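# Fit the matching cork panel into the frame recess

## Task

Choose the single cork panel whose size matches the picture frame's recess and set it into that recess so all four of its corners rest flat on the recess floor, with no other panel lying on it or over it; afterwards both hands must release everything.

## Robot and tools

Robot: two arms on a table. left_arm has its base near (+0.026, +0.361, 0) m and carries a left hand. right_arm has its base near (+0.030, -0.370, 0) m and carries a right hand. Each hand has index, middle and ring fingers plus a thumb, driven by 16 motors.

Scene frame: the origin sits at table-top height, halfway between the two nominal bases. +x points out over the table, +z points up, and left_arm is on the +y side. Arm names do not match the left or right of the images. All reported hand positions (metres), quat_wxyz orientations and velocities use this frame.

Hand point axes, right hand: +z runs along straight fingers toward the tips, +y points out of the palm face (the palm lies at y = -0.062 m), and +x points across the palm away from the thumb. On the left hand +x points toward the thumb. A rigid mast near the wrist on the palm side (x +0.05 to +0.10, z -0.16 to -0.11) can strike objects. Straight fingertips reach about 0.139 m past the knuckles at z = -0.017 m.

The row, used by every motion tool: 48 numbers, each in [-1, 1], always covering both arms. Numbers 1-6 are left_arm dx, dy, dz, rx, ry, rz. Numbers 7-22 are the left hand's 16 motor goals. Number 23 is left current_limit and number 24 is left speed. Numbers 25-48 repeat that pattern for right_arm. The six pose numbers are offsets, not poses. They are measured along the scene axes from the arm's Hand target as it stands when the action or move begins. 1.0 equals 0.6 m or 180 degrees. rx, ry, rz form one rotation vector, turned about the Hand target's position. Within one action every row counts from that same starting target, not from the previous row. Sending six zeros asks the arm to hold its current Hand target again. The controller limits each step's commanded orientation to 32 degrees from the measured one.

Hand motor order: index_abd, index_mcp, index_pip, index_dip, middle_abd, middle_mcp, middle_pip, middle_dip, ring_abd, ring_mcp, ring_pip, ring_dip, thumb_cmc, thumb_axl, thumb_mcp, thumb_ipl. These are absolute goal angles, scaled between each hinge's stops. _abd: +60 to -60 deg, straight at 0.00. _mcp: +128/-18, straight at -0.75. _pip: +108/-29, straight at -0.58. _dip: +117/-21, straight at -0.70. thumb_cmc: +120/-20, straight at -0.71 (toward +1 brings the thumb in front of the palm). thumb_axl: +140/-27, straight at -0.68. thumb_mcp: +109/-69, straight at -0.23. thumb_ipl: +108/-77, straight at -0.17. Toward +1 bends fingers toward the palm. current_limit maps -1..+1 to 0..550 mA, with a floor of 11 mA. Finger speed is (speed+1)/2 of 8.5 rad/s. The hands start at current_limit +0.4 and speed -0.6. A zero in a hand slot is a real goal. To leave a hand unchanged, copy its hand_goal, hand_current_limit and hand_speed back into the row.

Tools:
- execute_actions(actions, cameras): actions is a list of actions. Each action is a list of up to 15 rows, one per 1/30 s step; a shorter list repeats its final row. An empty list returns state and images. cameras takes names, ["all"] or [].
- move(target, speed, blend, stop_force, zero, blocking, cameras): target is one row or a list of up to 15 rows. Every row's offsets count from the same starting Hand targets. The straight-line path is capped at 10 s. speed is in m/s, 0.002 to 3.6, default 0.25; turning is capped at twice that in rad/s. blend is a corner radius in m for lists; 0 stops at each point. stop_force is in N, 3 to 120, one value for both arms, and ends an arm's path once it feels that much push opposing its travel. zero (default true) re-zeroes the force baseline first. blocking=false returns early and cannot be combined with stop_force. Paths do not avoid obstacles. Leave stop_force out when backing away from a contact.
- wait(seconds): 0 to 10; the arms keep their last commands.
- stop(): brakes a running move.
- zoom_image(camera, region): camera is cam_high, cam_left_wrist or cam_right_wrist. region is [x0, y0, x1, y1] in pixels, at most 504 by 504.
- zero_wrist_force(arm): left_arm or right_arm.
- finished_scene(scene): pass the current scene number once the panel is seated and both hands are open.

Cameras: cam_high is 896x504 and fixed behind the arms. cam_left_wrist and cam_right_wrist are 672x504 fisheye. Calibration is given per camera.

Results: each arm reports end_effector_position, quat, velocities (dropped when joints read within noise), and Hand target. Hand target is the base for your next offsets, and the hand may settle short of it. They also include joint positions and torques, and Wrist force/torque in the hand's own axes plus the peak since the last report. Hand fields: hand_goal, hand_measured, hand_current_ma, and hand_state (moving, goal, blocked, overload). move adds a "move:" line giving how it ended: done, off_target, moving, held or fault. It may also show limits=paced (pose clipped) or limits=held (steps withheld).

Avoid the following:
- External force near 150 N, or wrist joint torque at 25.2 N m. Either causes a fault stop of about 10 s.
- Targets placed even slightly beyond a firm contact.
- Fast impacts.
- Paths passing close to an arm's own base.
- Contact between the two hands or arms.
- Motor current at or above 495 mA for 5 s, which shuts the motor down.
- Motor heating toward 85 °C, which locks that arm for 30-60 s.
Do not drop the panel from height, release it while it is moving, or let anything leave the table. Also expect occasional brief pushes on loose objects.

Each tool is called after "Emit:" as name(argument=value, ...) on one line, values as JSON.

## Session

Emit:
execute_actions(actions=[])

Emit:
zoom_image(camera="cam_high", region=[330, 100, 580, 300])

Scene clock: 0.00 s.
left_arm: end_effector_position=(+0.3343, +0.5906, +0.2970) hand_goal=(+0.000, -0.754, -0.576, -0.696, +0.000, -0.754, -0.576, -0.696, +0.000, -0.754, -0.576, -0.696, -0.714, -0.678, -0.226, -0.168) hand_measured=(+0.000, -0.754, -0.576, -0.696, +0.000, -0.754, -0.576, -0.696, +0.000, -0.754, -0.576, -0.696, -0.714, -0.678, -0.226, -0.168) hand_current_ma=(+0, +0, +0, +0, +0, +0, +0, +0, +0, +0, +0, +0, +0, +0, +0, +0) hand_state=(goal, goal, goal, goal, goal, goal, goal, goal, goal, goal, goal, goal, goal, goal, goal, goal) hand_current_limit=0.40 hand_speed=-0.60 end_effector_quat_wxyz=(-0.055, +0.972, -0.219, -0.072) | right_arm: end_effector_position=(+0.6093, -0.2498, +0.3728) hand_goal=(+0.000, -0.754, -0.576, -0.696, +0.000, -0.754, -0.576, -0.696, +0.000, -0.754, -0.576, -0.696, -0.714, -0.678, -0.226, -0.168) hand_measured=(+0.000, -0.754, -0.576, -0.696, +0.000, -0.754, -0.576, -0.696, +0.000, -0.754, -0.576, -0.696, -0.714, -0.678, -0.226, -0.168) hand_current_ma=(+0, +0, +0, +0, +0, +0, +0, +0, +0, +0, +0, +0, +0, +0, +0, +0) hand_state=(goal, goal, goal, goal, goal, goal, goal, goal, goal, goal, goal, goal, goal, goal, goal, goal) hand_current_limit=0.40 hand_speed=-0.60 end_effector_quat_wxyz=(-0.313, -0.059, +0.921, -0.226)
Joint positions: left_arm=[4.1 -1.439 -1.846 -1.377 1.745 -3.286] | right_arm=[0.042 -0.872 0.468 -0.494 -2.027 -1.514]
Joint velocities: within noise
Joint torques (N m): no reading
Motor temperatures (°C): left_arm=[29 39 31 37 35 28] | right_arm=[25 28 38 40 44 29]
Wrist force (N): no reading
Wrist torque (N m): no reading
Wrist force, peak (N): no reading
Hand target: left_arm +0.3343, +0.5906, +0.2970; -0.055, +0.972, -0.219, -0.072 | right_arm +0.6093, -0.2498, +0.3728; -0.313, -0.059, +0.921, -0.226
camera_calibration:
cam_left_wrist: T_world_to_cam=[[-0.428115, 0.893547, 0.135248, -0.455279], [0.674087, 0.216054, 0.706348, -0.616643], [0.601934, 0.393567, -0.694824, -0.101125], [0, 0, 0, 1]] pos_world=[0.281629, 0.579841, 0.426876]
cam_right_wrist: T_world_to_cam=[[0.477819, 0.557746, -0.678681, 0.125375], [0.869606, -0.190917, 0.455341, -0.789511], [0.124393, -0.807757, -0.576243, 0.0691824], [0, 0, 0, 1]] pos_world=[0.618052, -0.164776, 0.484453]

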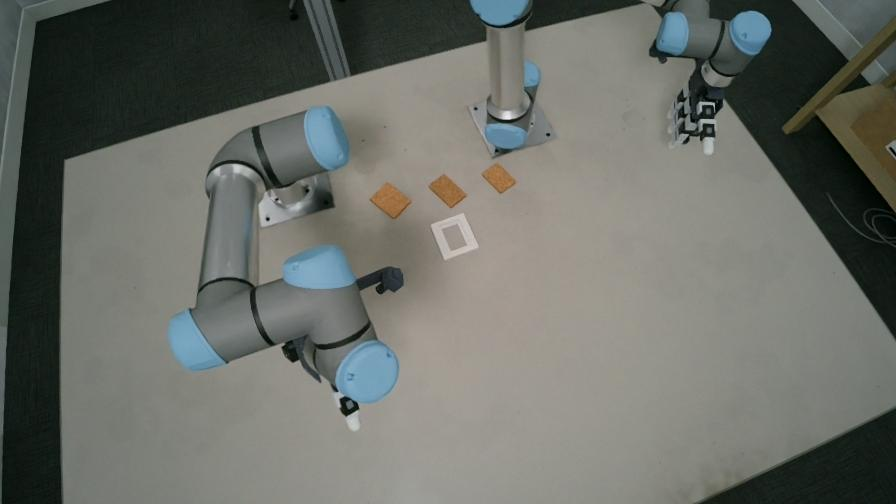

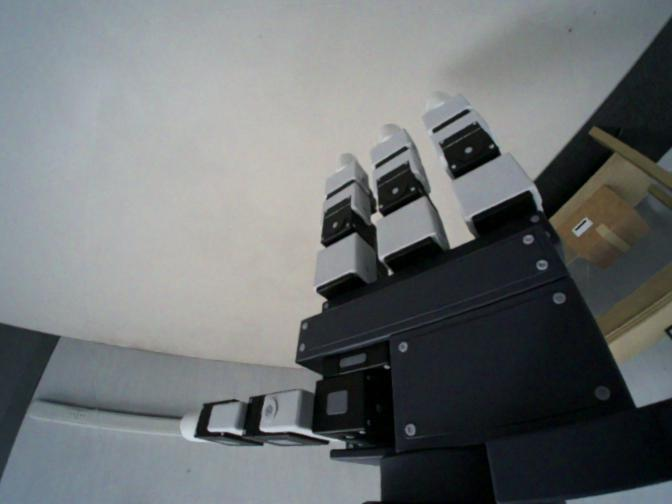

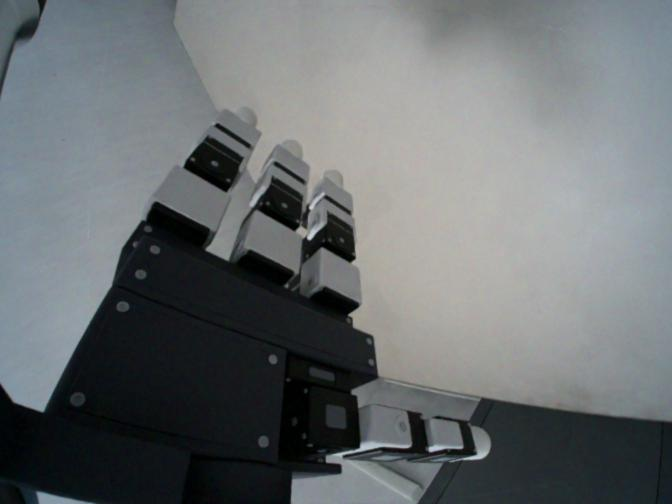

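Scaled by 2.016 from the camera's 896x504 image, which has a finer 1280x720 frame.

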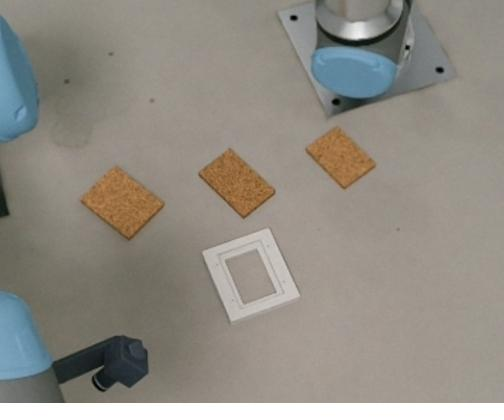

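Emit:
zoom_image(camera="cam_high", region=[425, 207, 485, 267])

Emit:
zoom_image(camera="cam_high", region=[475, 155, 525, 205])

Emit:
zoom_image(camera="cam_high", region=[423, 166, 473, 216])

Emit:
zoom_image(camera="cam_high", region=[365, 175, 415, 225])

Scaled by 8.400 from the camera's 896x504 image, which has a finer 1280x720 frame.

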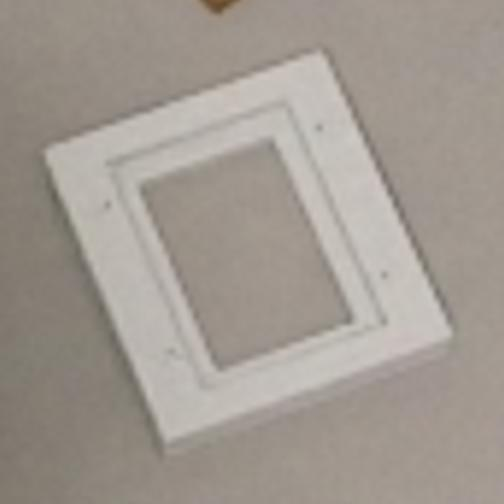

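Scaled by 10.080 from the camera's 896x504 image, which has a finer 1280x720 frame.

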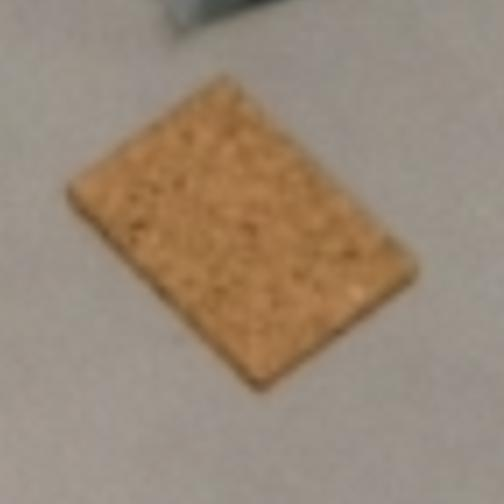

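Scaled by 10.080 from the camera's 896x504 image, which has a finer 1280x720 frame.

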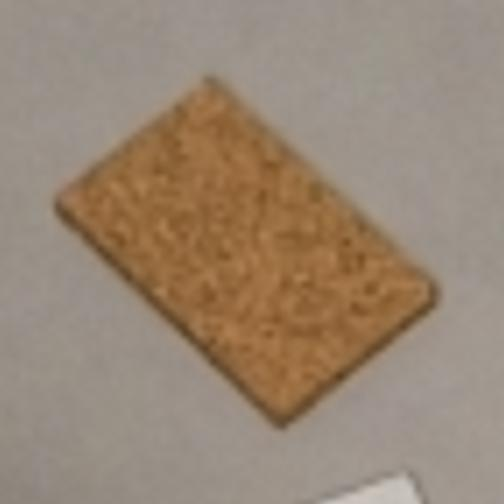

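Scaled by 10.080 from the camera's 896x504 image, which has a finer 1280x720 frame.

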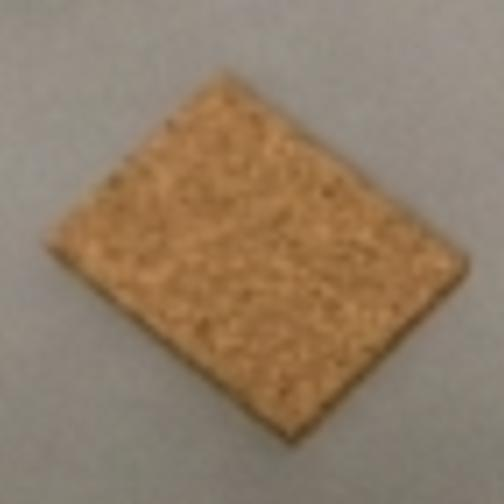

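Emit:
move(target=[[0.076,-0.318,-0.028,0.17,-0.032,0.098,0,-0.692,0.654,-0.696,0,-0.692,0.654,-0.696,0,-0.89,0.98,0.174,0.571,-0.678,-0.124,-0.005,0.4,-0.6,-0.07,-0.37,0,0,0,-0.125,0,-0.754,-0.576,-0.696,0,-0.754,-0.576,-0.696,0,-0.754,-0.576,-0.696,-0.714,-0.678,-0.226,-0.168,0.4,-0.6],[-0.228,-0.564,-0.278,0.3396,-0.0641,0.1968,0,-0.692,0.654,-0.696,0,-0.692,0.654,-0.696,0,-0.89,0.98,0.174,0.571,-0.678,-0.124,-0.005,0.4,-0.6,-0.142,-0.741,0,0,0,-0.25,0,-0.754,-0.576,-0.696,0,-0.754,-0.576,-0.696,0,-0.754,-0.576,-0.696,-0.714,-0.678,-0.226,-0.168,0.4,-0.6]], speed=0.3, blend=[0.05,0], cameras=["cam_high","cam_left_wrist"])

Emit:
zoom_image(camera="cam_left_wrist", region=[50, 0, 450, 250])

Emit:
zoom_image(camera="cam_high", region=[440, 110, 560, 220])

Scene clock: 225.57 s.
left_arm: end_effector_position=(+0.1976, +0.2522, +0.1303) hand_goal=(+0.000, -0.692, +0.654, -0.696, +0.000, -0.692, +0.654, -0.696, +0.000, -0.890, +0.980, +0.174, +0.570, -0.678, -0.124, -0.006) hand_measured=(+0.000, -0.686, +0.650, -0.696, +0.000, -0.686, +0.650, -0.696, +0.000, -0.884, +0.974, +0.170, +0.568, -0.678, -0.122, -0.008) hand_current_ma=(+0, +14, -10, +0, +0, +14, -10, +0, +0, +19, -15, -8, -2, +2, +6, -4) hand_state=(goal, goal, goal, goal, goal, goal, goal, goal, goal, goal, goal, goal, goal, goal, goal, goal) hand_current_limit=0.40 hand_speed=-0.60 end_effector_quat_wxyz=(-0.530, +0.831, +0.145, -0.092) end_effector_velocity=(-0.001, +0.000, +0.000) end_effector_angular_velocity=(+0.002, -0.002, +0.003) | right_arm: end_effector_position=(+0.5241, -0.6943, +0.3727) hand_goal=(+0.000, -0.754, -0.576, -0.696, +0.000, -0.754, -0.576, -0.696, +0.000, -0.754, -0.576, -0.696, -0.714, -0.678, -0.226, -0.168) hand_measured=(+0.000, -0.750, -0.576, -0.696, +0.000, -0.750, -0.576, -0.696, +0.000, -0.752, -0.576, -0.696, -0.712, -0.678, -0.226, -0.168) hand_current_ma=(+0, +4, -1, +0, +0, +4, -1, +0, +0, +4, -1, +0, +3, +1, +1, +0) hand_state=(goal, goal, goal, goal, goal, goal, goal, goal, goal, goal, goal, goal, goal, goal, goal, goal) hand_current_limit=0.40 hand_speed=-0.60 end_effector_quat_wxyz=(-0.376, +0.298, +0.873, -0.089)
Joint positions: left_arm=[2.587 -1.399 -2.253 -2.087 2.188 -5.947] | right_arm=[-0.743 -0.873 0.47 -0.494 -2.027 -1.514]
Joint velocities: left_arm=[-0.002 -0.002 0 -0.001 -0.003 -0.006] | right_arm=[within noise]
Joint torques (N m): left_arm=[-9.52 0.79 11.55 -1.44 -1.33 -1.84] | right_arm=[-6.96 -47.8 -17.48 -2.84 -2.87 -1.03]
Wrist force (N): left_arm=[0.5 0.1 -0.4] | right_arm=[0.4 0.0 0.1]
Wrist torque (N m): left_arm=[-0.10 -0.07 0.36] | right_arm=[0.00 -0.07 -0.05]
Wrist force, peak (N): left_arm=[-1.4 2.1 -0.7] | right_arm=[0.0 1.5 -0.9]
Hand target: left_arm +0.1975, +0.2522, +0.1302; -0.530, +0.831, +0.145, -0.092 | right_arm +0.5241, -0.6944, +0.3728; -0.376, +0.298, +0.873, -0.089
Off the commanded pose: left_arm 0.000 m, 0 deg | right_arm 0.000 m, 0 deg.
move: done
camera_calibration:
cam_left_wrist: T_world_to_cam=[[-0.834216, 0.0207615, 0.551047, 0.0573401], [0.523238, -0.285668, 0.80288, -0.189882], [0.174085, 0.958104, 0.227445, -0.17954], [0, 0, 0, 1]] pos_world=[0.178443, 0.116584, 0.161691]
Images, in order (width x height): cam_high 896x504, cam_left_wrist 672x504.

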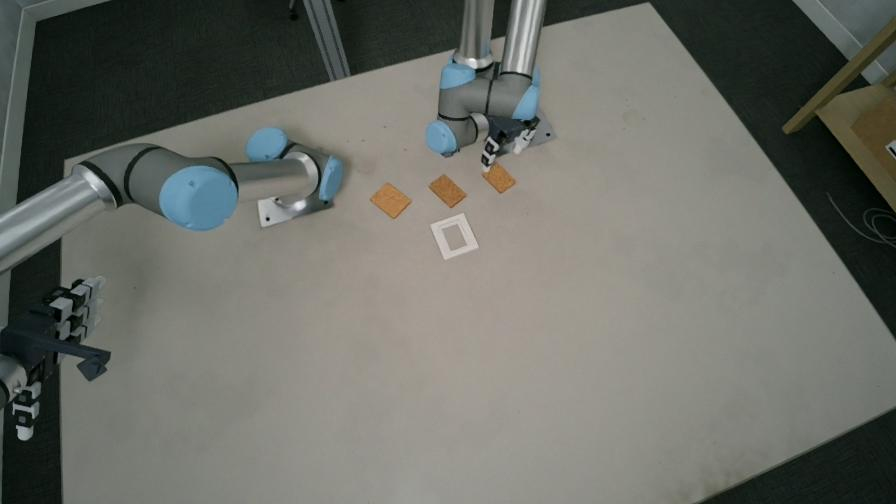

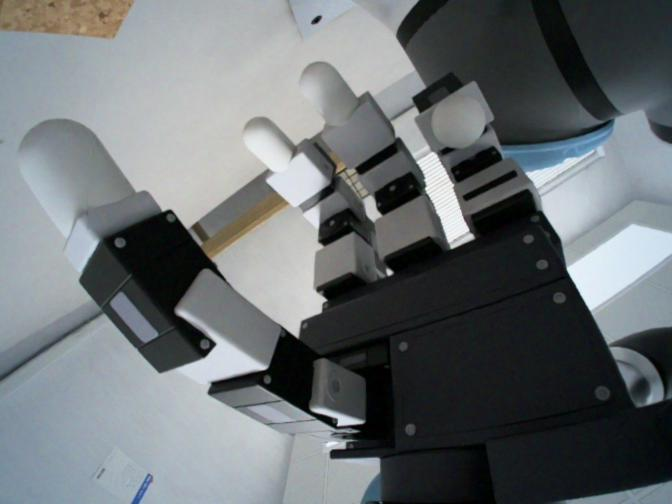

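Scaled by 1.260 from the camera's 672x504 image, which has a finer 960x720 frame.

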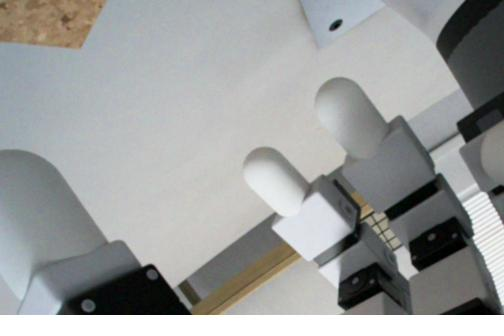

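Scaled by 4.200 from the camera's 896x504 image, which has a finer 1280x720 frame.

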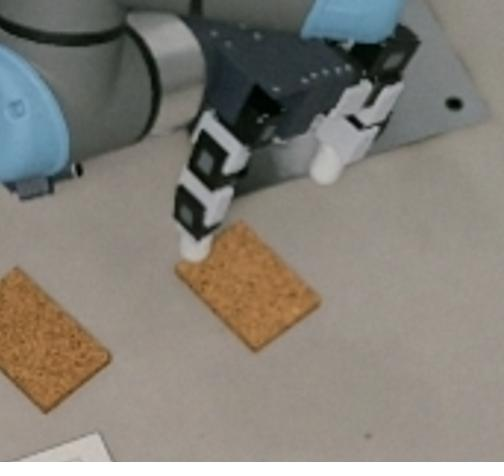

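Emit:
move(target=[0.007,0.013,-0.125,0,0,0,0,-0.692,0.654,-0.696,0,-0.692,0.654,-0.696,0,-0.89,0.98,0.174,0.571,-0.678,-0.124,-0.005,0.4,-0.6,0,0,0,0,0,0,0,-0.754,-0.576,-0.696,0,-0.754,-0.576,-0.696,0,-0.754,-0.576,-0.696,-0.714,-0.678,-0.226,-0.168,0.4,-0.6], speed=0.15, cameras=["cam_high","cam_left_wrist"])

Emit:
zoom_image(camera="cam_high", region=[470, 140, 530, 200])

Emit:
zoom_image(camera="cam_left_wrist", region=[0, 0, 400, 220])

Scene clock: 244.77 s.
left_arm: end_effector_position=(+0.2017, +0.2600, +0.0552) hand_goal=(+0.000, -0.692, +0.654, -0.696, +0.000, -0.692, +0.654, -0.696, +0.000, -0.890, +0.980, +0.174, +0.570, -0.678, -0.124, -0.006) hand_measured=(+0.000, -0.686, +0.650, -0.696, +0.000, -0.686, +0.650, -0.696, +0.000, -0.884, +0.974, +0.170, +0.568, -0.678, -0.122, -0.008) hand_current_ma=(+0, +14, -10, +0, +0, +14, -10, +0, +0, +19, -14, -8, -2, +2, +6, -4) hand_state=(goal, goal, goal, goal, goal, goal, goal, goal, goal, goal, goal, goal, goal, goal, goal, goal) hand_current_limit=0.40 hand_speed=-0.60 end_effector_quat_wxyz=(-0.530, +0.831, +0.145, -0.092) | right_arm: end_effector_position=(+0.5241, -0.6944, +0.3728) hand_goal=(+0.000, -0.754, -0.576, -0.696, +0.000, -0.754, -0.576, -0.696, +0.000, -0.754, -0.576, -0.696, -0.714, -0.678, -0.226, -0.168) hand_measured=(+0.000, -0.750, -0.576, -0.696, +0.000, -0.750, -0.576, -0.696, +0.000, -0.752, -0.576, -0.696, -0.712, -0.678, -0.226, -0.168) hand_current_ma=(+0, +4, -1, +0, +0, +4, -1, +0, +0, +4, -1, +0, +3, +1, +1, +0) hand_state=(goal, goal, goal, goal, goal, goal, goal, goal, goal, goal, goal, goal, goal, goal, goal, goal) hand_current_limit=0.40 hand_speed=-0.60 end_effector_quat_wxyz=(-0.376, +0.298, +0.873, -0.089)
Joint positions: left_arm=[2.614 -1.531 -2.381 -1.817 2.211 -5.929] | right_arm=[-0.743 -0.873 0.47 -0.494 -2.027 -1.514]
Joint torques (N m): left_arm=[-9.2 10.64 15.5 1.71 -1.59 -2.12] | right_arm=[-8.37 -45.52 -27.58 -0.18 -3.15 -2.45]
Wrist force (N): left_arm=[0.0 -0.1 -0.3] | right_arm=[0.0 0.1 -0.1]
Wrist torque (N m): left_arm=[-0.16 0.01 0.15] | right_arm=[0.04 -0.01 -0.08]
Wrist force, peak (N): left_arm=[0.2 -1.4 -1.1] | right_arm=[0.2 -0.1 0.5]
Hand target: left_arm +0.2017, +0.2600, +0.0552; -0.530, +0.831, +0.145, -0.092 | right_arm +0.5241, -0.6944, +0.3728; -0.376, +0.298, +0.873, -0.089
Off the commanded pose: left_arm 0.000 m, 0 deg | right_arm 0.000 m, 0 deg.
move: done
camera_calibration:
cam_left_wrist: T_world_to_cam=[[-0.833933, 0.0204656, 0.551487, 0.101876], [0.523722, -0.285707, 0.80255, -0.12964], [0.173988, 0.958099, 0.227542, -0.170658], [0, 0, 0, 1]] pos_world=[0.182545, 0.124383, 0.0866908]
Images, in order (width x height): cam_high 896x504, cam_left_wrist 672x504.

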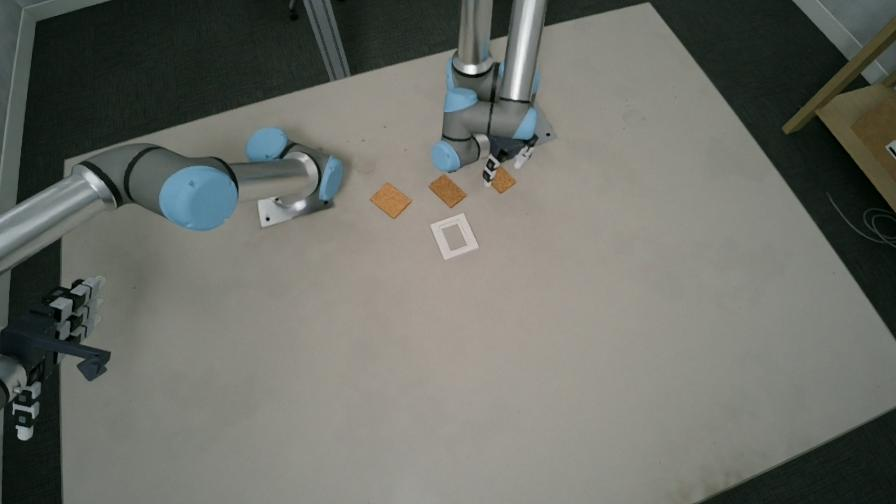

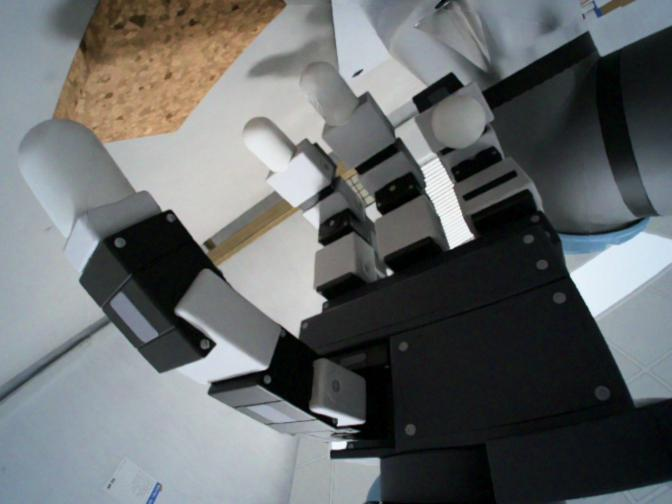

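Scaled by 8.400 from the camera's 896x504 image, which has a finer 1280x720 frame.

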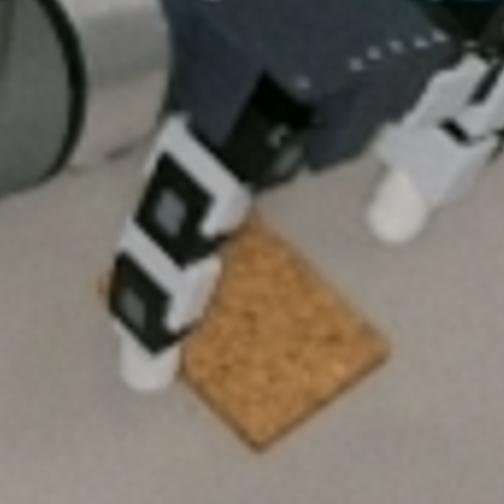

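Scaled by 1.260 from the camera's 672x504 image, which has a finer 960x720 frame.

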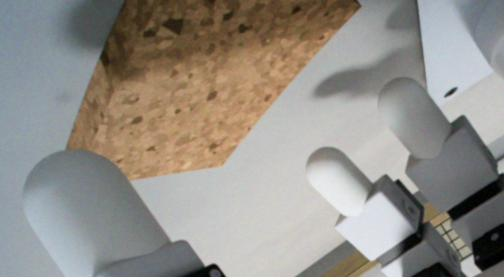

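Emit:
move(target=[0.0052,0,-0.035,0,0,0,0,-0.692,0.654,-0.696,0,-0.692,0.654,-0.696,0,-0.89,0.98,0.174,0.571,-0.678,-0.124,-0.005,0.4,-0.6,0,0,0,0,0,0,0,-0.754,-0.576,-0.696,0,-0.754,-0.576,-0.696,0,-0.754,-0.576,-0.696,-0.714,-0.678,-0.226,-0.168,0.4,-0.6], speed=0.06)

Emit:
move(target=[0,0,-0.015,0,0,0,0,-0.692,0.654,-0.696,0,-0.692,0.654,-0.696,0,-0.89,0.98,0.174,0.571,-0.678,-0.124,-0.005,0.4,-0.6,0,0,0,0,0,0,0,-0.754,-0.576,-0.696,0,-0.754,-0.576,-0.696,0,-0.754,-0.576,-0.696,-0.714,-0.678,-0.226,-0.168,0.4,-0.6], speed=0.01, stop_force=4, cameras=["cam_high","cam_left_wrist"])

Emit:
zoom_image(camera="cam_high", region=[470, 140, 530, 200])

Scene clock: 270.83 s.
left_arm: end_effector_position=(+0.2047, +0.2600, +0.0341) hand_goal=(+0.000, -0.692, +0.654, -0.696, +0.000, -0.692, +0.654, -0.696, +0.000, -0.890, +0.980, +0.174, +0.570, -0.678, -0.124, -0.006) hand_measured=(+0.000, -0.686, +0.650, -0.696, +0.000, -0.686, +0.650, -0.696, +0.000, -0.884, +0.974, +0.170, +0.568, -0.678, -0.122, -0.008) hand_current_ma=(+0, +14, -10, +0, +0, +14, -10, +0, +0, +19, -14, -8, -2, +2, +6, -4) hand_state=(goal, goal, goal, goal, goal, goal, goal, goal, goal, goal, goal, goal, goal, goal, goal, goal) hand_current_limit=0.40 hand_speed=-0.60 end_effector_quat_wxyz=(-0.530, +0.831, +0.145, -0.092) | right_arm: end_effector_position=(+0.5241, -0.6944, +0.3728) hand_goal=(+0.000, -0.754, -0.576, -0.696, +0.000, -0.754, -0.576, -0.696, +0.000, -0.754, -0.576, -0.696, -0.714, -0.678, -0.226, -0.168) hand_measured=(+0.000, -0.750, -0.576, -0.696, +0.000, -0.750, -0.576, -0.696, +0.000, -0.752, -0.576, -0.696, -0.712, -0.678, -0.226, -0.168) hand_current_ma=(+0, +4, -1, +0, +0, +4, -1, +0, +0, +4, -1, +0, +3, +1, +1, +0) hand_state=(goal, goal, goal, goal, goal, goal, goal, goal, goal, goal, goal, goal, goal, goal, goal, goal) hand_current_limit=0.40 hand_speed=-0.60 end_effector_quat_wxyz=(-0.376, +0.298, +0.873, -0.089)
Joint positions: left_arm=[2.619 -1.589 -2.403 -1.736 2.215 -5.926] | right_arm=[-0.743 -0.873 0.47 -0.494 -2.027 -1.514]
Joint torques (N m): left_arm=[0.31 24.26 24.21 -1.61 1.26 1.1] | right_arm=[-8.04 -45.82 -26.64 0.59 -3.24 -2.41]
Wrist force (N): left_arm=[0.4 0.2 -0.4] | right_arm=[-0.1 0.0 -0.3]
Wrist torque (N m): left_arm=[-0.11 -0.05 0.15] | right_arm=[0.04 0.00 -0.08]
Wrist force, peak (N): left_arm=[0.5 0.8 -0.4] | right_arm=[0.7 0.1 -0.2]
Hand target: left_arm +0.2048, +0.2600, +0.0342; -0.530, +0.831, +0.145, -0.092 | right_arm +0.5241, -0.6944, +0.3728; -0.376, +0.298, +0.873, -0.089
Off the commanded pose: left_arm 0.000 m, 0 deg | right_arm 0.000 m, 0 deg.
move: done

Scene clock: 272.43 s.
left_arm: end_effector_position=(+0.2048, +0.2600, +0.0286) hand_goal=(+0.000, -0.692, +0.654, -0.696, +0.000, -0.692, +0.654, -0.696, +0.000, -0.890, +0.980, +0.174, +0.570, -0.678, -0.124, -0.006) hand_measured=(+0.000, -0.688, +0.656, -0.696, +0.000, -0.688, +0.656, -0.696, +0.000, -0.884, +0.974, +0.170, +0.568, -0.678, -0.124, -0.004) hand_current_ma=(+0, +11, +4, +2, +0, +11, +3, +1, +0, +19, -14, -8, -3, +2, -1, +6) hand_state=(goal, goal, goal, goal, goal, goal, goal, goal, goal, goal, goal, goal, goal, goal, goal, goal) hand_current_limit=0.40 hand_speed=-0.60 end_effector_quat_wxyz=(-0.530, +0.831, +0.145, -0.092) | right_arm: end_effector_position=(+0.5241, -0.6944, +0.3728) hand_goal=(+0.000, -0.754, -0.576, -0.696, +0.000, -0.754, -0.576, -0.696, +0.000, -0.754, -0.576, -0.696, -0.714, -0.678, -0.226, -0.168) hand_measured=(+0.000, -0.750, -0.576, -0.696, +0.000, -0.750, -0.576, -0.696, +0.000, -0.752, -0.576, -0.696, -0.712, -0.678, -0.226, -0.168) hand_current_ma=(+0, +4, -1, +0, +0, +4, -1, +0, +0, +4, -1, +0, +3, +1, +1, +0) hand_state=(goal, goal, goal, goal, goal, goal, goal, goal, goal, goal, goal, goal, goal, goal, goal, goal) hand_current_limit=0.40 hand_speed=-0.60 end_effector_quat_wxyz=(-0.376, +0.298, +0.873, -0.089)
Joint positions: left_arm=[2.619 -1.604 -2.409 -1.714 2.215 -5.926] | right_arm=[-0.743 -0.873 0.47 -0.494 -2.027 -1.514]
Joint torques (N m): left_arm=[-6.43 24.97 23.04 1.16 -1.32 -0.06] | right_arm=[-8.17 -45.41 -27.94 0.61 -3.17 -2.53]
Wrist force (N): left_arm=[0.5 -1.2 -0.6] | right_arm=[0.2 0.0 -0.3]
Wrist torque (N m): left_arm=[-0.24 -0.05 0.15] | right_arm=[0.03 -0.04 -0.06]
Wrist force, peak (N): left_arm=[0.7 -11.6 -3.7] | right_arm=[0.5 0.2 -0.4]
Hand target: left_arm +0.2048, +0.2600, +0.0286; -0.530, +0.831, +0.145, -0.092 (not the last commanded pose) | right_arm +0.5241, -0.6944, +0.3728; -0.376, +0.298, +0.873, -0.089
Off the commanded pose: left_arm 0.003 m, 0 deg | right_arm 0.000 m, 0 deg.
move: contact (left_arm)
camera_calibration:
cam_left_wrist: T_world_to_cam=[[-0.833977, 0.020489, 0.551419, 0.11914], [0.523652, -0.285705, 0.802597, -0.109905], [0.173988, 0.958099, 0.227542, -0.165144], [0, 0, 0, 1]] pos_world=[0.185645, 0.124383, 0.0600907]
Images, in order (width x height): cam_high 896x504, cam_left_wrist 672x504.

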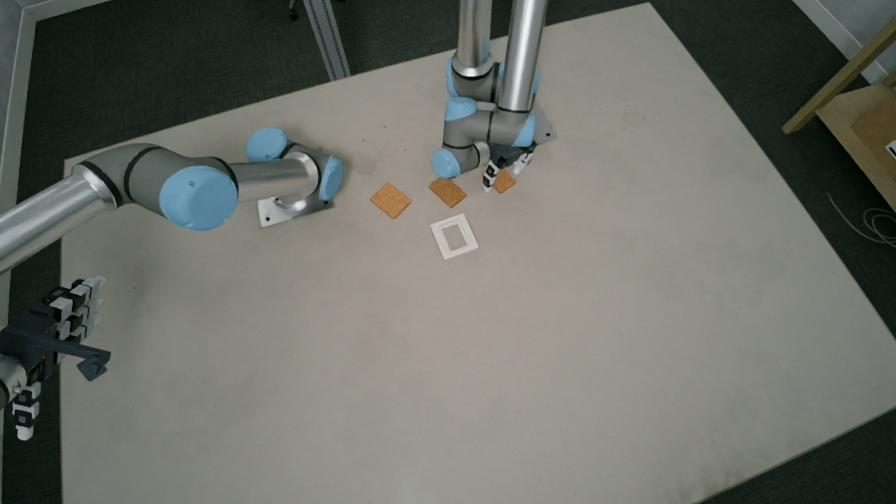

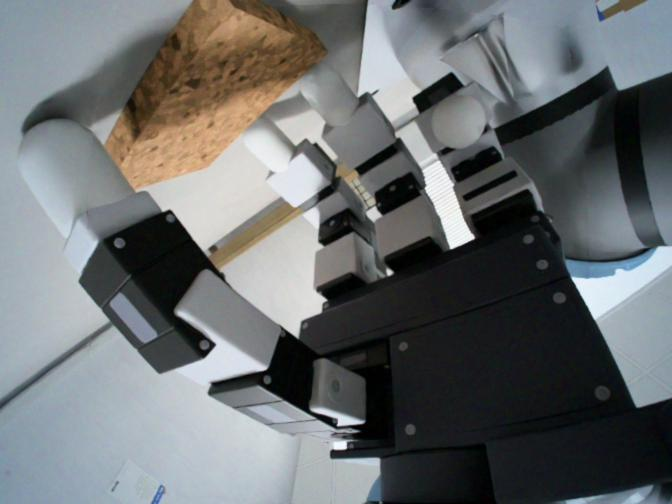

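Scaled by 8.400 from the camera's 896x504 image, which has a finer 1280x720 frame.

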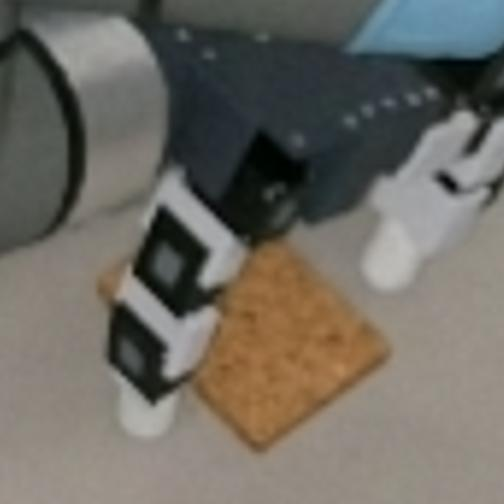

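Emit:
zoom_image(camera="cam_left_wrist", region=[0, 0, 400, 240])

Scaled by 1.260 from the camera's 672x504 image, which has a finer 960x720 frame.

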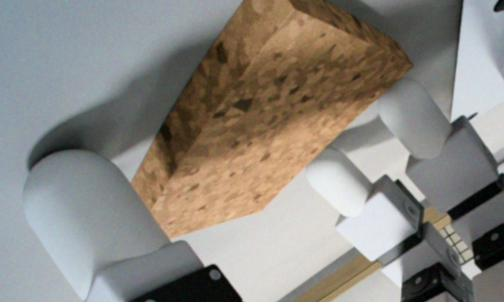

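Emit:
move(target=[0,0,0.0027,0,0,0,0,-0.692,0.654,-0.696,0,-0.692,0.654,-0.696,0,-0.89,0.98,0.174,0.571,-0.678,-0.124,-0.005,0.4,-0.9,0,0,0,0,0,0,0,-0.754,-0.576,-0.696,0,-0.754,-0.576,-0.696,0,-0.754,-0.576,-0.696,-0.714,-0.678,-0.226,-0.168,0.4,-0.6], speed=0.03)

Emit:
move(target=[0,0,0,0,0,0,0,-0.47,0.68,-0.696,0,-0.47,0.68,-0.696,0,-0.89,0.98,0.174,0.571,-0.678,0.09,-0.03,0.4,-0.9,0,0,0,0,0,0,0,-0.754,-0.576,-0.696,0,-0.754,-0.576,-0.696,0,-0.754,-0.576,-0.696,-0.714,-0.678,-0.226,-0.168,0.4,-0.6], cameras=["cam_high","cam_left_wrist"])

Emit:
zoom_image(camera="cam_left_wrist", region=[0, 0, 400, 240])

Emit:
zoom_image(camera="cam_high", region=[470, 140, 530, 200])

Scene clock: 328.73 s.
left_arm: end_effector_position=(+0.2048, +0.2600, +0.0303) hand_goal=(+0.000, -0.692, +0.654, -0.696, +0.000, -0.692, +0.654, -0.696, +0.000, -0.890, +0.980, +0.174, +0.570, -0.678, -0.124, -0.006) hand_measured=(+0.000, -0.688, +0.656, -0.696, +0.000, -0.688, +0.656, -0.696, +0.000, -0.884, +0.974, +0.170, +0.568, -0.678, -0.124, -0.004) hand_current_ma=(+0, +11, +4, +2, +0, +11, +3, +1, +0, +19, -14, -8, -2, +2, +0, +6) hand_state=(goal, goal, goal, goal, goal, goal, goal, goal, goal, goal, goal, goal, goal, goal, goal, goal) hand_current_limit=0.40 hand_speed=-0.90 end_effector_quat_wxyz=(-0.530, +0.831, +0.145, -0.092) | right_arm: end_effector_position=(+0.5241, -0.6944, +0.3728) hand_goal=(+0.000, -0.754, -0.576, -0.696, +0.000, -0.754, -0.576, -0.696, +0.000, -0.754, -0.576, -0.696, -0.714, -0.678, -0.226, -0.168) hand_measured=(+0.000, -0.750, -0.576, -0.696, +0.000, -0.750, -0.576, -0.696, +0.000, -0.752, -0.576, -0.696, -0.712, -0.678, -0.226, -0.168) hand_current_ma=(+0, +4, -1, +0, +0, +4, -1, +0, +0, +4, -1, +0, +3, +1, +1, +0) hand_state=(goal, goal, goal, goal, goal, goal, goal, goal, goal, goal, goal, goal, goal, goal, goal, goal) hand_current_limit=0.40 hand_speed=-0.60 end_effector_quat_wxyz=(-0.376, +0.298, +0.873, -0.089)
Joint positions: left_arm=[2.619 -1.599 -2.407 -1.721 2.215 -5.926] | right_arm=[-0.743 -0.873 0.47 -0.494 -2.027 -1.514]
Joint torques (N m): left_arm=[0.4 18.07 21.08 -0.11 -0.92 1.83] | right_arm=[-8.09 -45.88 -27.94 0.51 -3.15 -2.43]
Wrist force (N): left_arm=[0.4 0.1 -0.4] | right_arm=[0.3 0.3 0.0]
Wrist torque (N m): left_arm=[-0.11 -0.04 0.15] | right_arm=[0.04 -0.06 -0.04]
Wrist force, peak (N): left_arm=[0.4 -1.4 -0.7] | right_arm=[0.4 -0.1 -0.4]
Hand target: left_arm +0.2048, +0.2600, +0.0303; -0.530, +0.831, +0.145, -0.092 | right_arm +0.5241, -0.6944, +0.3728; -0.376, +0.298, +0.873, -0.089
Off the commanded pose: left_arm 0.000 m, 0 deg | right_arm 0.000 m, 0 deg.
move: done

Scene clock: 329.60 s.
left_arm: end_effector_position=(+0.2048, +0.2600, +0.0303) hand_goal=(+0.000, -0.470, +0.680, -0.696, +0.000, -0.470, +0.680, -0.696, +0.000, -0.890, +0.980, +0.174, +0.570, -0.678, +0.090, -0.030) hand_measured=(+0.000, -0.548, +0.668, -0.700, +0.000, -0.540, +0.668, -0.700, +0.000, -0.884, +0.974, +0.170, +0.564, -0.680, -0.036, -0.050) hand_current_ma=(+0, -330, -34, -9, +0, -289, -37, -11, +0, +19, -14, -8, -18, -3, -385, -92) hand_state=(goal, blocked, goal, goal, goal, blocked, goal, goal, goal, goal, goal, goal, goal, goal, blocked, blocked) hand_current_limit=0.40 hand_speed=-0.90 end_effector_quat_wxyz=(-0.530, +0.831, +0.145, -0.092) | right_arm: end_effector_position=(+0.5241, -0.6944, +0.3728) hand_goal=(+0.000, -0.754, -0.576, -0.696, +0.000, -0.754, -0.576, -0.696, +0.000, -0.754, -0.576, -0.696, -0.714, -0.678, -0.226, -0.168) hand_measured=(+0.000, -0.750, -0.576, -0.696, +0.000, -0.750, -0.576, -0.696, +0.000, -0.752, -0.576, -0.696, -0.712, -0.678, -0.226, -0.168) hand_current_ma=(+0, +4, -1, +0, +0, +4, -1, +0, +0, +4, -1, +0, +3, +1, +1, +0) hand_state=(goal, goal, goal, goal, goal, goal, goal, goal, goal, goal, goal, goal, goal, goal, goal, goal) hand_current_limit=0.40 hand_speed=-0.60 end_effector_quat_wxyz=(-0.376, +0.298, +0.873, -0.089)
Joint positions: left_arm=[2.619 -1.599 -2.407 -1.721 2.215 -5.926] | right_arm=[-0.743 -0.873 0.47 -0.494 -2.027 -1.514]
Joint torques (N m): left_arm=[2.57 4.57 11.96 1.68 -0.9 1.77] | right_arm=[-7.93 -45.54 -27.73 0.57 -3.16 -2.37]
Wrist force (N): left_arm=[0.1 -6.3 -1.2] | right_arm=[-0.1 0.0 0.1]
Wrist torque (N m): left_arm=[-0.40 -0.03 0.17] | right_arm=[0.00 -0.01 -0.08]
Wrist force, peak (N): left_arm=[0.2 -6.4 -1.2] | right_arm=[0.4 0.3 -0.1]
Hand target: left_arm +0.2048, +0.2600, +0.0303; -0.530, +0.831, +0.145, -0.092 | right_arm +0.5241, -0.6944, +0.3728; -0.376, +0.298, +0.873, -0.089
Off the commanded pose: left_arm 0.000 m, 0 deg | right_arm 0.000 m, 0 deg.
move: done
camera_calibration:
cam_left_wrist: T_world_to_cam=[[-0.83405, 0.0205281, 0.551306, 0.118275], [0.523535, -0.285702, 0.802674, -0.111201], [0.173987, 0.958099, 0.227543, -0.165413], [0, 0, 0, 1]] pos_world=[0.185644, 0.124283, 0.0616906]
Images, in order (width x height): cam_high 896x504, cam_left_wrist 672x504.

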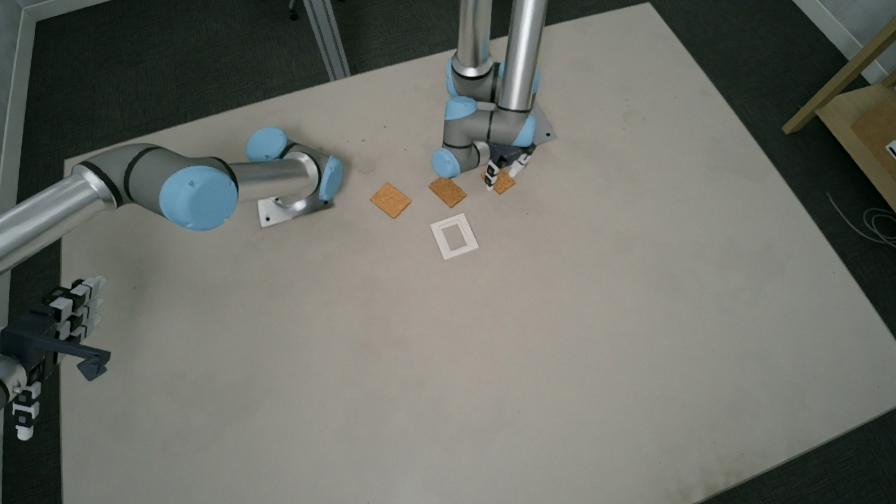

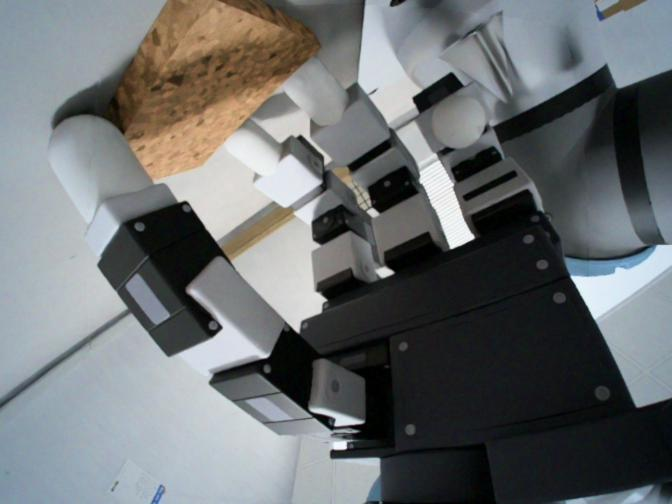

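Scaled by 1.260 from the camera's 672x504 image, which has a finer 960x720 frame.

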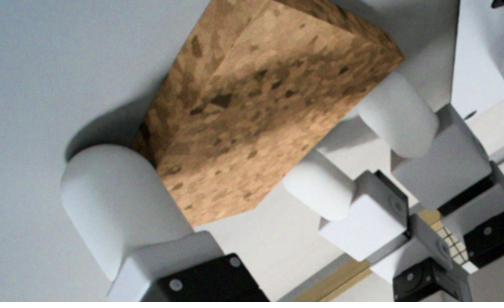

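Scaled by 8.400 from the camera's 896x504 image, which has a finer 1280x720 frame.

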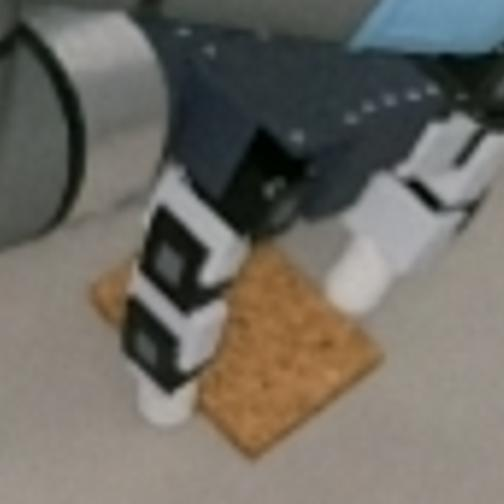

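Emit:
move(target=[[0,0,0.14,0,0,0,0,-0.47,0.68,-0.696,0,-0.47,0.68,-0.696,0,-0.89,0.98,0.174,0.571,-0.678,0.09,-0.03,0.4,-0.9,0,0,0,0,0,0,0,-0.754,-0.576,-0.696,0,-0.754,-0.576,-0.696,0,-0.754,-0.576,-0.696,-0.714,-0.678,-0.226,-0.168,0.4,-0.6],[0.2598,-0.3178,0.14,0,0,-0.1006,0,-0.47,0.68,-0.696,0,-0.47,0.68,-0.696,0,-0.89,0.98,0.174,0.571,-0.678,0.09,-0.03,0.4,-0.9,0,0,0,0,0,0,0,-0.754,-0.576,-0.696,0,-0.754,-0.576,-0.696,0,-0.754,-0.576,-0.696,-0.714,-0.678,-0.226,-0.168,0.4,-0.6],[0.2598,-0.3178,0.075,0,0,-0.1006,0,-0.47,0.68,-0.696,0,-0.47,0.68,-0.696,0,-0.89,0.98,0.174,0.571,-0.678,0.09,-0.03,0.4,-0.9,0,0,0,0,0,0,0,-0.754,-0.576,-0.696,0,-0.754,-0.576,-0.696,0,-0.754,-0.576,-0.696,-0.714,-0.678,-0.226,-0.168,0.4,-0.6]], speed=[0.08,0.12,0.08], blend=[0.02,0.02,0], cameras=["cam_high","cam_left_wrist"])

Emit:
zoom_image(camera="cam_high", region=[425, 200, 489, 264])

Emit:
zoom_image(camera="cam_left_wrist", region=[0, 0, 400, 240])

Scene clock: 366.33 s.
left_arm: end_effector_position=(+0.3606, +0.0693, +0.0752) hand_goal=(+0.000, -0.470, +0.680, -0.696, +0.000, -0.470, +0.680, -0.696, +0.000, -0.890, +0.980, +0.174, +0.570, -0.678, +0.090, -0.030) hand_measured=(+0.000, -0.536, +0.658, -0.706, +0.000, -0.524, +0.662, -0.704, +0.000, -0.884, +0.974, +0.170, +0.558, -0.682, -0.036, -0.056) hand_current_ma=(+0, -271, -68, -29, +0, -216, -58, -24, +0, +19, -14, -8, -39, -9, -385, -126) hand_state=(goal, blocked, blocked, goal, goal, blocked, goal, goal, goal, goal, goal, goal, goal, goal, blocked, blocked) hand_current_limit=0.40 hand_speed=-0.90 end_effector_quat_wxyz=(-0.538, +0.843, +0.012, -0.007) | right_arm: end_effector_position=(+0.5241, -0.6944, +0.3728) hand_goal=(+0.000, -0.754, -0.576, -0.696, +0.000, -0.754, -0.576, -0.696, +0.000, -0.754, -0.576, -0.696, -0.714, -0.678, -0.226, -0.168) hand_measured=(+0.000, -0.750, -0.576, -0.696, +0.000, -0.750, -0.576, -0.696, +0.000, -0.752, -0.576, -0.696, -0.712, -0.678, -0.226, -0.168) hand_current_ma=(+0, +4, -1, +0, +0, +4, -1, +0, +0, +4, -1, +0, +3, +1, +1, +0) hand_state=(goal, goal, goal, goal, goal, goal, goal, goal, goal, goal, goal, goal, goal, goal, goal, goal) hand_current_limit=0.40 hand_speed=-0.60 end_effector_quat_wxyz=(-0.376, +0.298, +0.873, -0.089)
Joint positions: left_arm=[2.389 -1.974 -1.769 -1.947 2.287 -5.866] | right_arm=[-0.743 -0.873 0.47 -0.494 -2.027 -1.514]
Joint torques (N m): left_arm=[8.45 43.1 27.86 -0.26 -1.33 0.03] | right_arm=[-7.75 -44.99 -27.6 0.69 -3.11 -2.46]
Wrist force (N): left_arm=[0.3 0.1 -0.3] | right_arm=[0.2 0.5 0.0]
Wrist torque (N m): left_arm=[-0.11 -0.03 0.16] | right_arm=[0.08 -0.04 -0.05]
Wrist force, peak (N): left_arm=[0.0 -6.5 -1.2] | right_arm=[0.5 0.4 -0.2]
Hand target: left_arm +0.3607, +0.0693, +0.0753; -0.537, +0.843, +0.012, -0.007 | right_arm +0.5241, -0.6944, +0.3728; -0.376, +0.298, +0.873, -0.089
Off the commanded pose: left_arm 0.000 m, 0 deg | right_arm 0.000 m, 0 deg.
move: done; blend cut to 0.0195 m at target 2
camera_calibration:
cam_left_wrist: T_world_to_cam=[[-0.786228, 0.278641, 0.551548, 0.192261], [0.408973, -0.43447, 0.802481, -0.23166], [0.463235, 0.856502, 0.227636, -0.11742], [0, 0, 0, 1]] pos_world=[0.300297, -0.0536504, 0.106591]
Images, in order (width x height): cam_high 896x504, cam_left_wrist 672x504.

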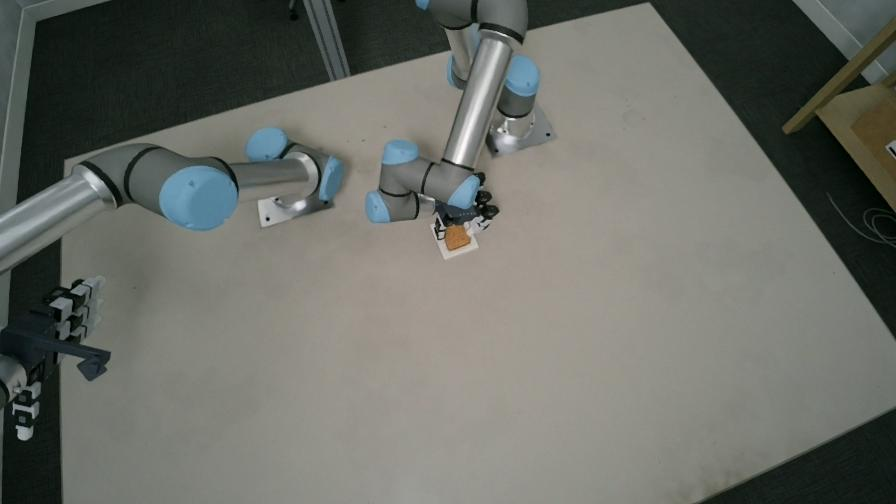

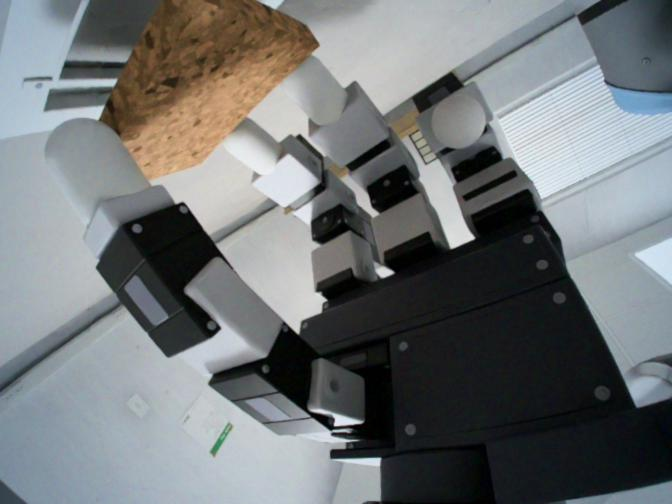

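Scaled by 7.875 from the camera's 896x504 image, which has a finer 1280x720 frame.

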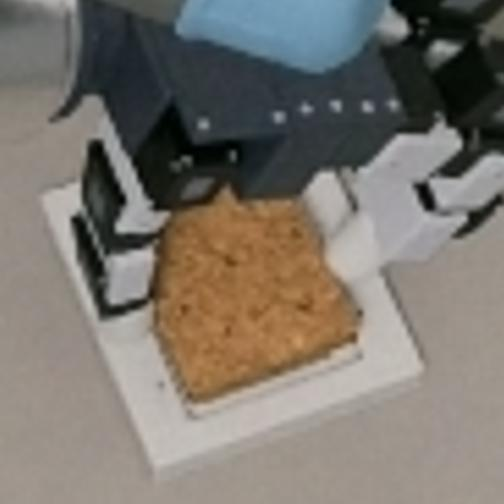

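Scaled by 1.260 from the camera's 672x504 image, which has a finer 960x720 frame.

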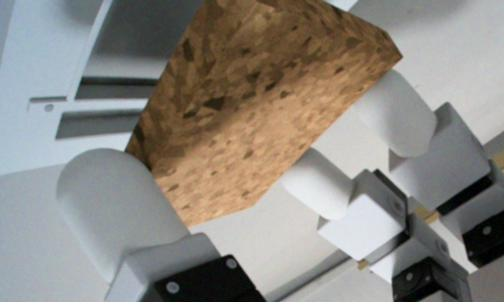

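Emit:
zoom_image(camera="cam_high", region=[440, 225, 480, 265])

Scaled by 12.600 from the camera's 896x504 image, which has a finer 1280x720 frame.

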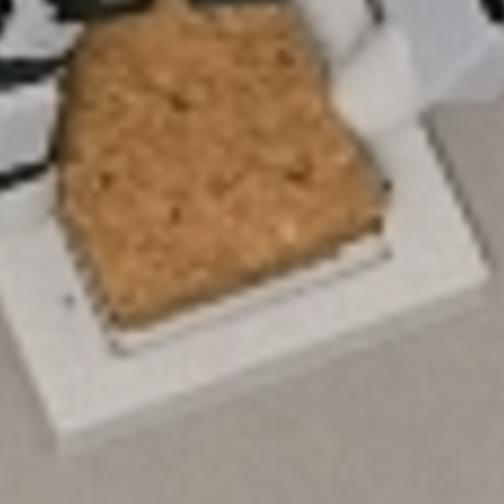

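Emit:
move(target=[-0.0095,0.0078,-0.0285,0,0,-0.01,0,-0.47,0.68,-0.696,0,-0.47,0.68,-0.696,0,-0.89,0.98,0.174,0.571,-0.678,0.09,-0.03,0.4,-0.9,0,0,0,0,0,0,0,-0.754,-0.576,-0.696,0,-0.754,-0.576,-0.696,0,-0.754,-0.576,-0.696,-0.714,-0.678,-0.226,-0.168,0.4,-0.6], speed=0.04, cameras=["cam_high","cam_left_wrist"])

Emit:
zoom_image(camera="cam_high", region=[440, 225, 480, 265])

Emit:
zoom_image(camera="cam_left_wrist", region=[0, 0, 300, 200])

Scene clock: 395.43 s.
left_arm: end_effector_position=(+0.3549, +0.0740, +0.0581) hand_goal=(+0.000, -0.470, +0.680, -0.696, +0.000, -0.470, +0.680, -0.696, +0.000, -0.890, +0.980, +0.174, +0.570, -0.678, +0.090, -0.030) hand_measured=(+0.000, -0.536, +0.658, -0.706, +0.000, -0.524, +0.662, -0.704, +0.000, -0.884, +0.974, +0.170, +0.558, -0.682, -0.036, -0.056) hand_current_ma=(+0, -271, -68, -29, +0, -216, -58, -24, +0, +19, -14, -8, -39, -9, -385, -126) hand_state=(goal, blocked, blocked, goal, goal, blocked, goal, goal, goal, goal, goal, goal, goal, goal, blocked, blocked) hand_current_limit=0.40 hand_speed=-0.90 end_effector_quat_wxyz=(-0.538, +0.843, -0.001, +0.001) | right_arm: end_effector_position=(+0.5241, -0.6944, +0.3728) hand_goal=(+0.000, -0.754, -0.576, -0.696, +0.000, -0.754, -0.576, -0.696, +0.000, -0.754, -0.576, -0.696, -0.714, -0.678, -0.226, -0.168) hand_measured=(+0.000, -0.750, -0.576, -0.696, +0.000, -0.750, -0.576, -0.696, +0.000, -0.752, -0.576, -0.696, -0.712, -0.678, -0.226, -0.168) hand_current_ma=(+0, +4, -1, +0, +0, +4, -1, +0, +0, +4, -1, +0, +3, +1, +1, +0) hand_state=(goal, goal, goal, goal, goal, goal, goal, goal, goal, goal, goal, goal, goal, goal, goal, goal) hand_current_limit=0.40 hand_speed=-0.60 end_effector_quat_wxyz=(-0.376, +0.298, +0.873, -0.089)
Joint positions: left_arm=[2.382 -1.976 -1.822 -1.879 2.308 -5.847] | right_arm=[-0.743 -0.873 0.47 -0.494 -2.027 -1.514]
Joint torques (N m): left_arm=[3.71 31.83 28.04 -1.35 -1.41 -1.92] | right_arm=[-7.11 -46.3 -27.43 0.59 -3.16 -2.45]
Wrist force (N): left_arm=[0.6 0.0 -0.2] | right_arm=[0.2 -0.1 -0.1]
Wrist torque (N m): left_arm=[-0.13 -0.06 0.20] | right_arm=[0.01 -0.05 -0.05]
Wrist force, peak (N): left_arm=[0.6 -0.3 -0.6] | right_arm=[0.6 0.2 0.1]
Hand target: left_arm +0.3550, +0.0740, +0.0582; -0.538, +0.843, -0.001, +0.001 | right_arm +0.5241, -0.6944, +0.3728; -0.376, +0.298, +0.873, -0.089
Off the commanded pose: left_arm 0.000 m, 0 deg | right_arm 0.000 m, 0 deg.
move: done
camera_calibration:
cam_left_wrist: T_world_to_cam=[[-0.776911, 0.303477, 0.551644, 0.190773], [0.395093, -0.447193, 0.802446, -0.207693], [0.490216, 0.84138, 0.227527, -0.123358], [0, 0, 0, 1]] pos_world=[0.290743, -0.0469826, 0.0894911]
Images, in order (width x height): cam_high 896x504, cam_left_wrist 672x504.

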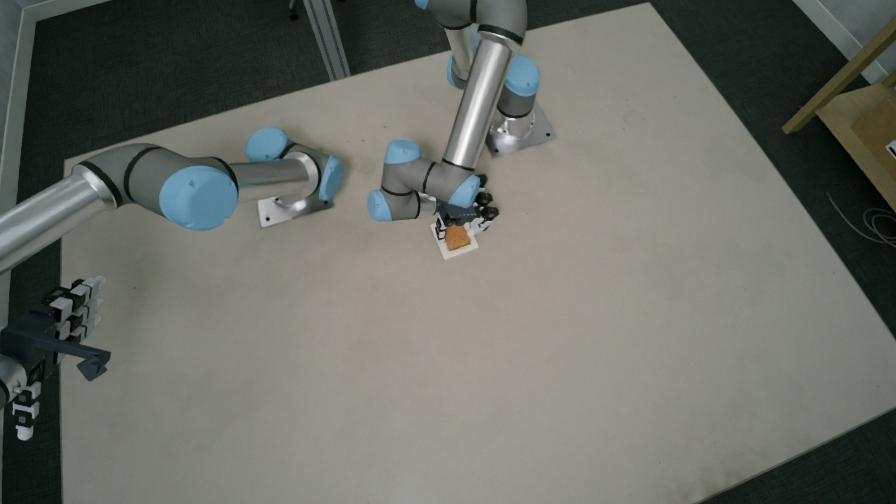

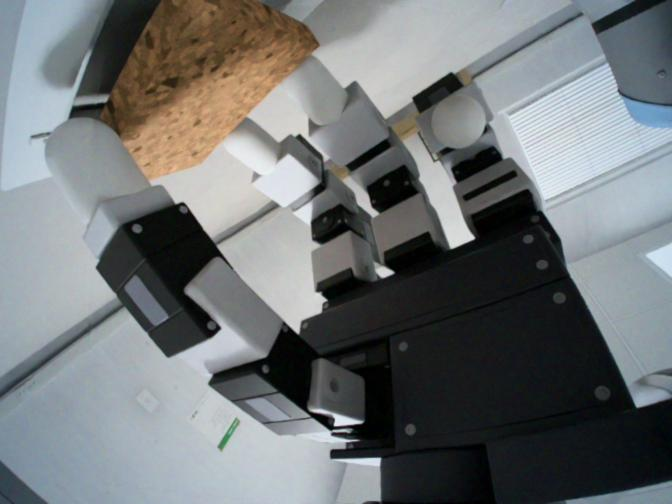

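Scaled by 12.600 from the camera's 896x504 image, which has a finer 1280x720 frame.

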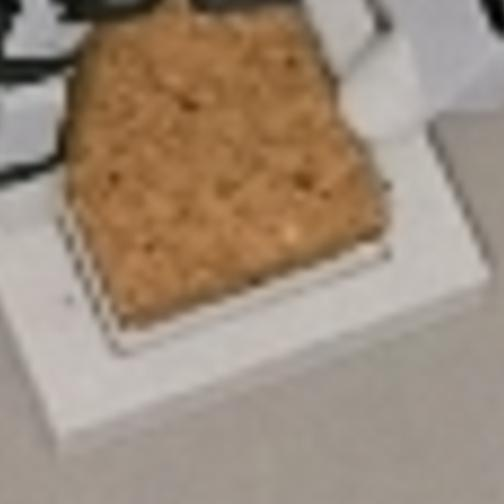

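Scaled by 1.680 from the camera's 672x504 image, which has a finer 960x720 frame.

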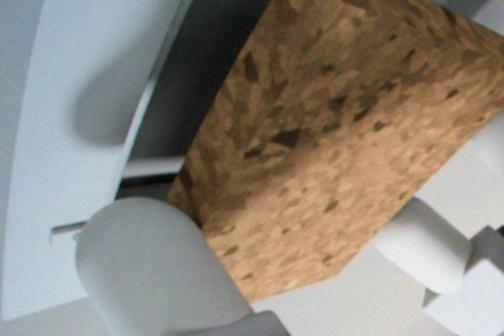

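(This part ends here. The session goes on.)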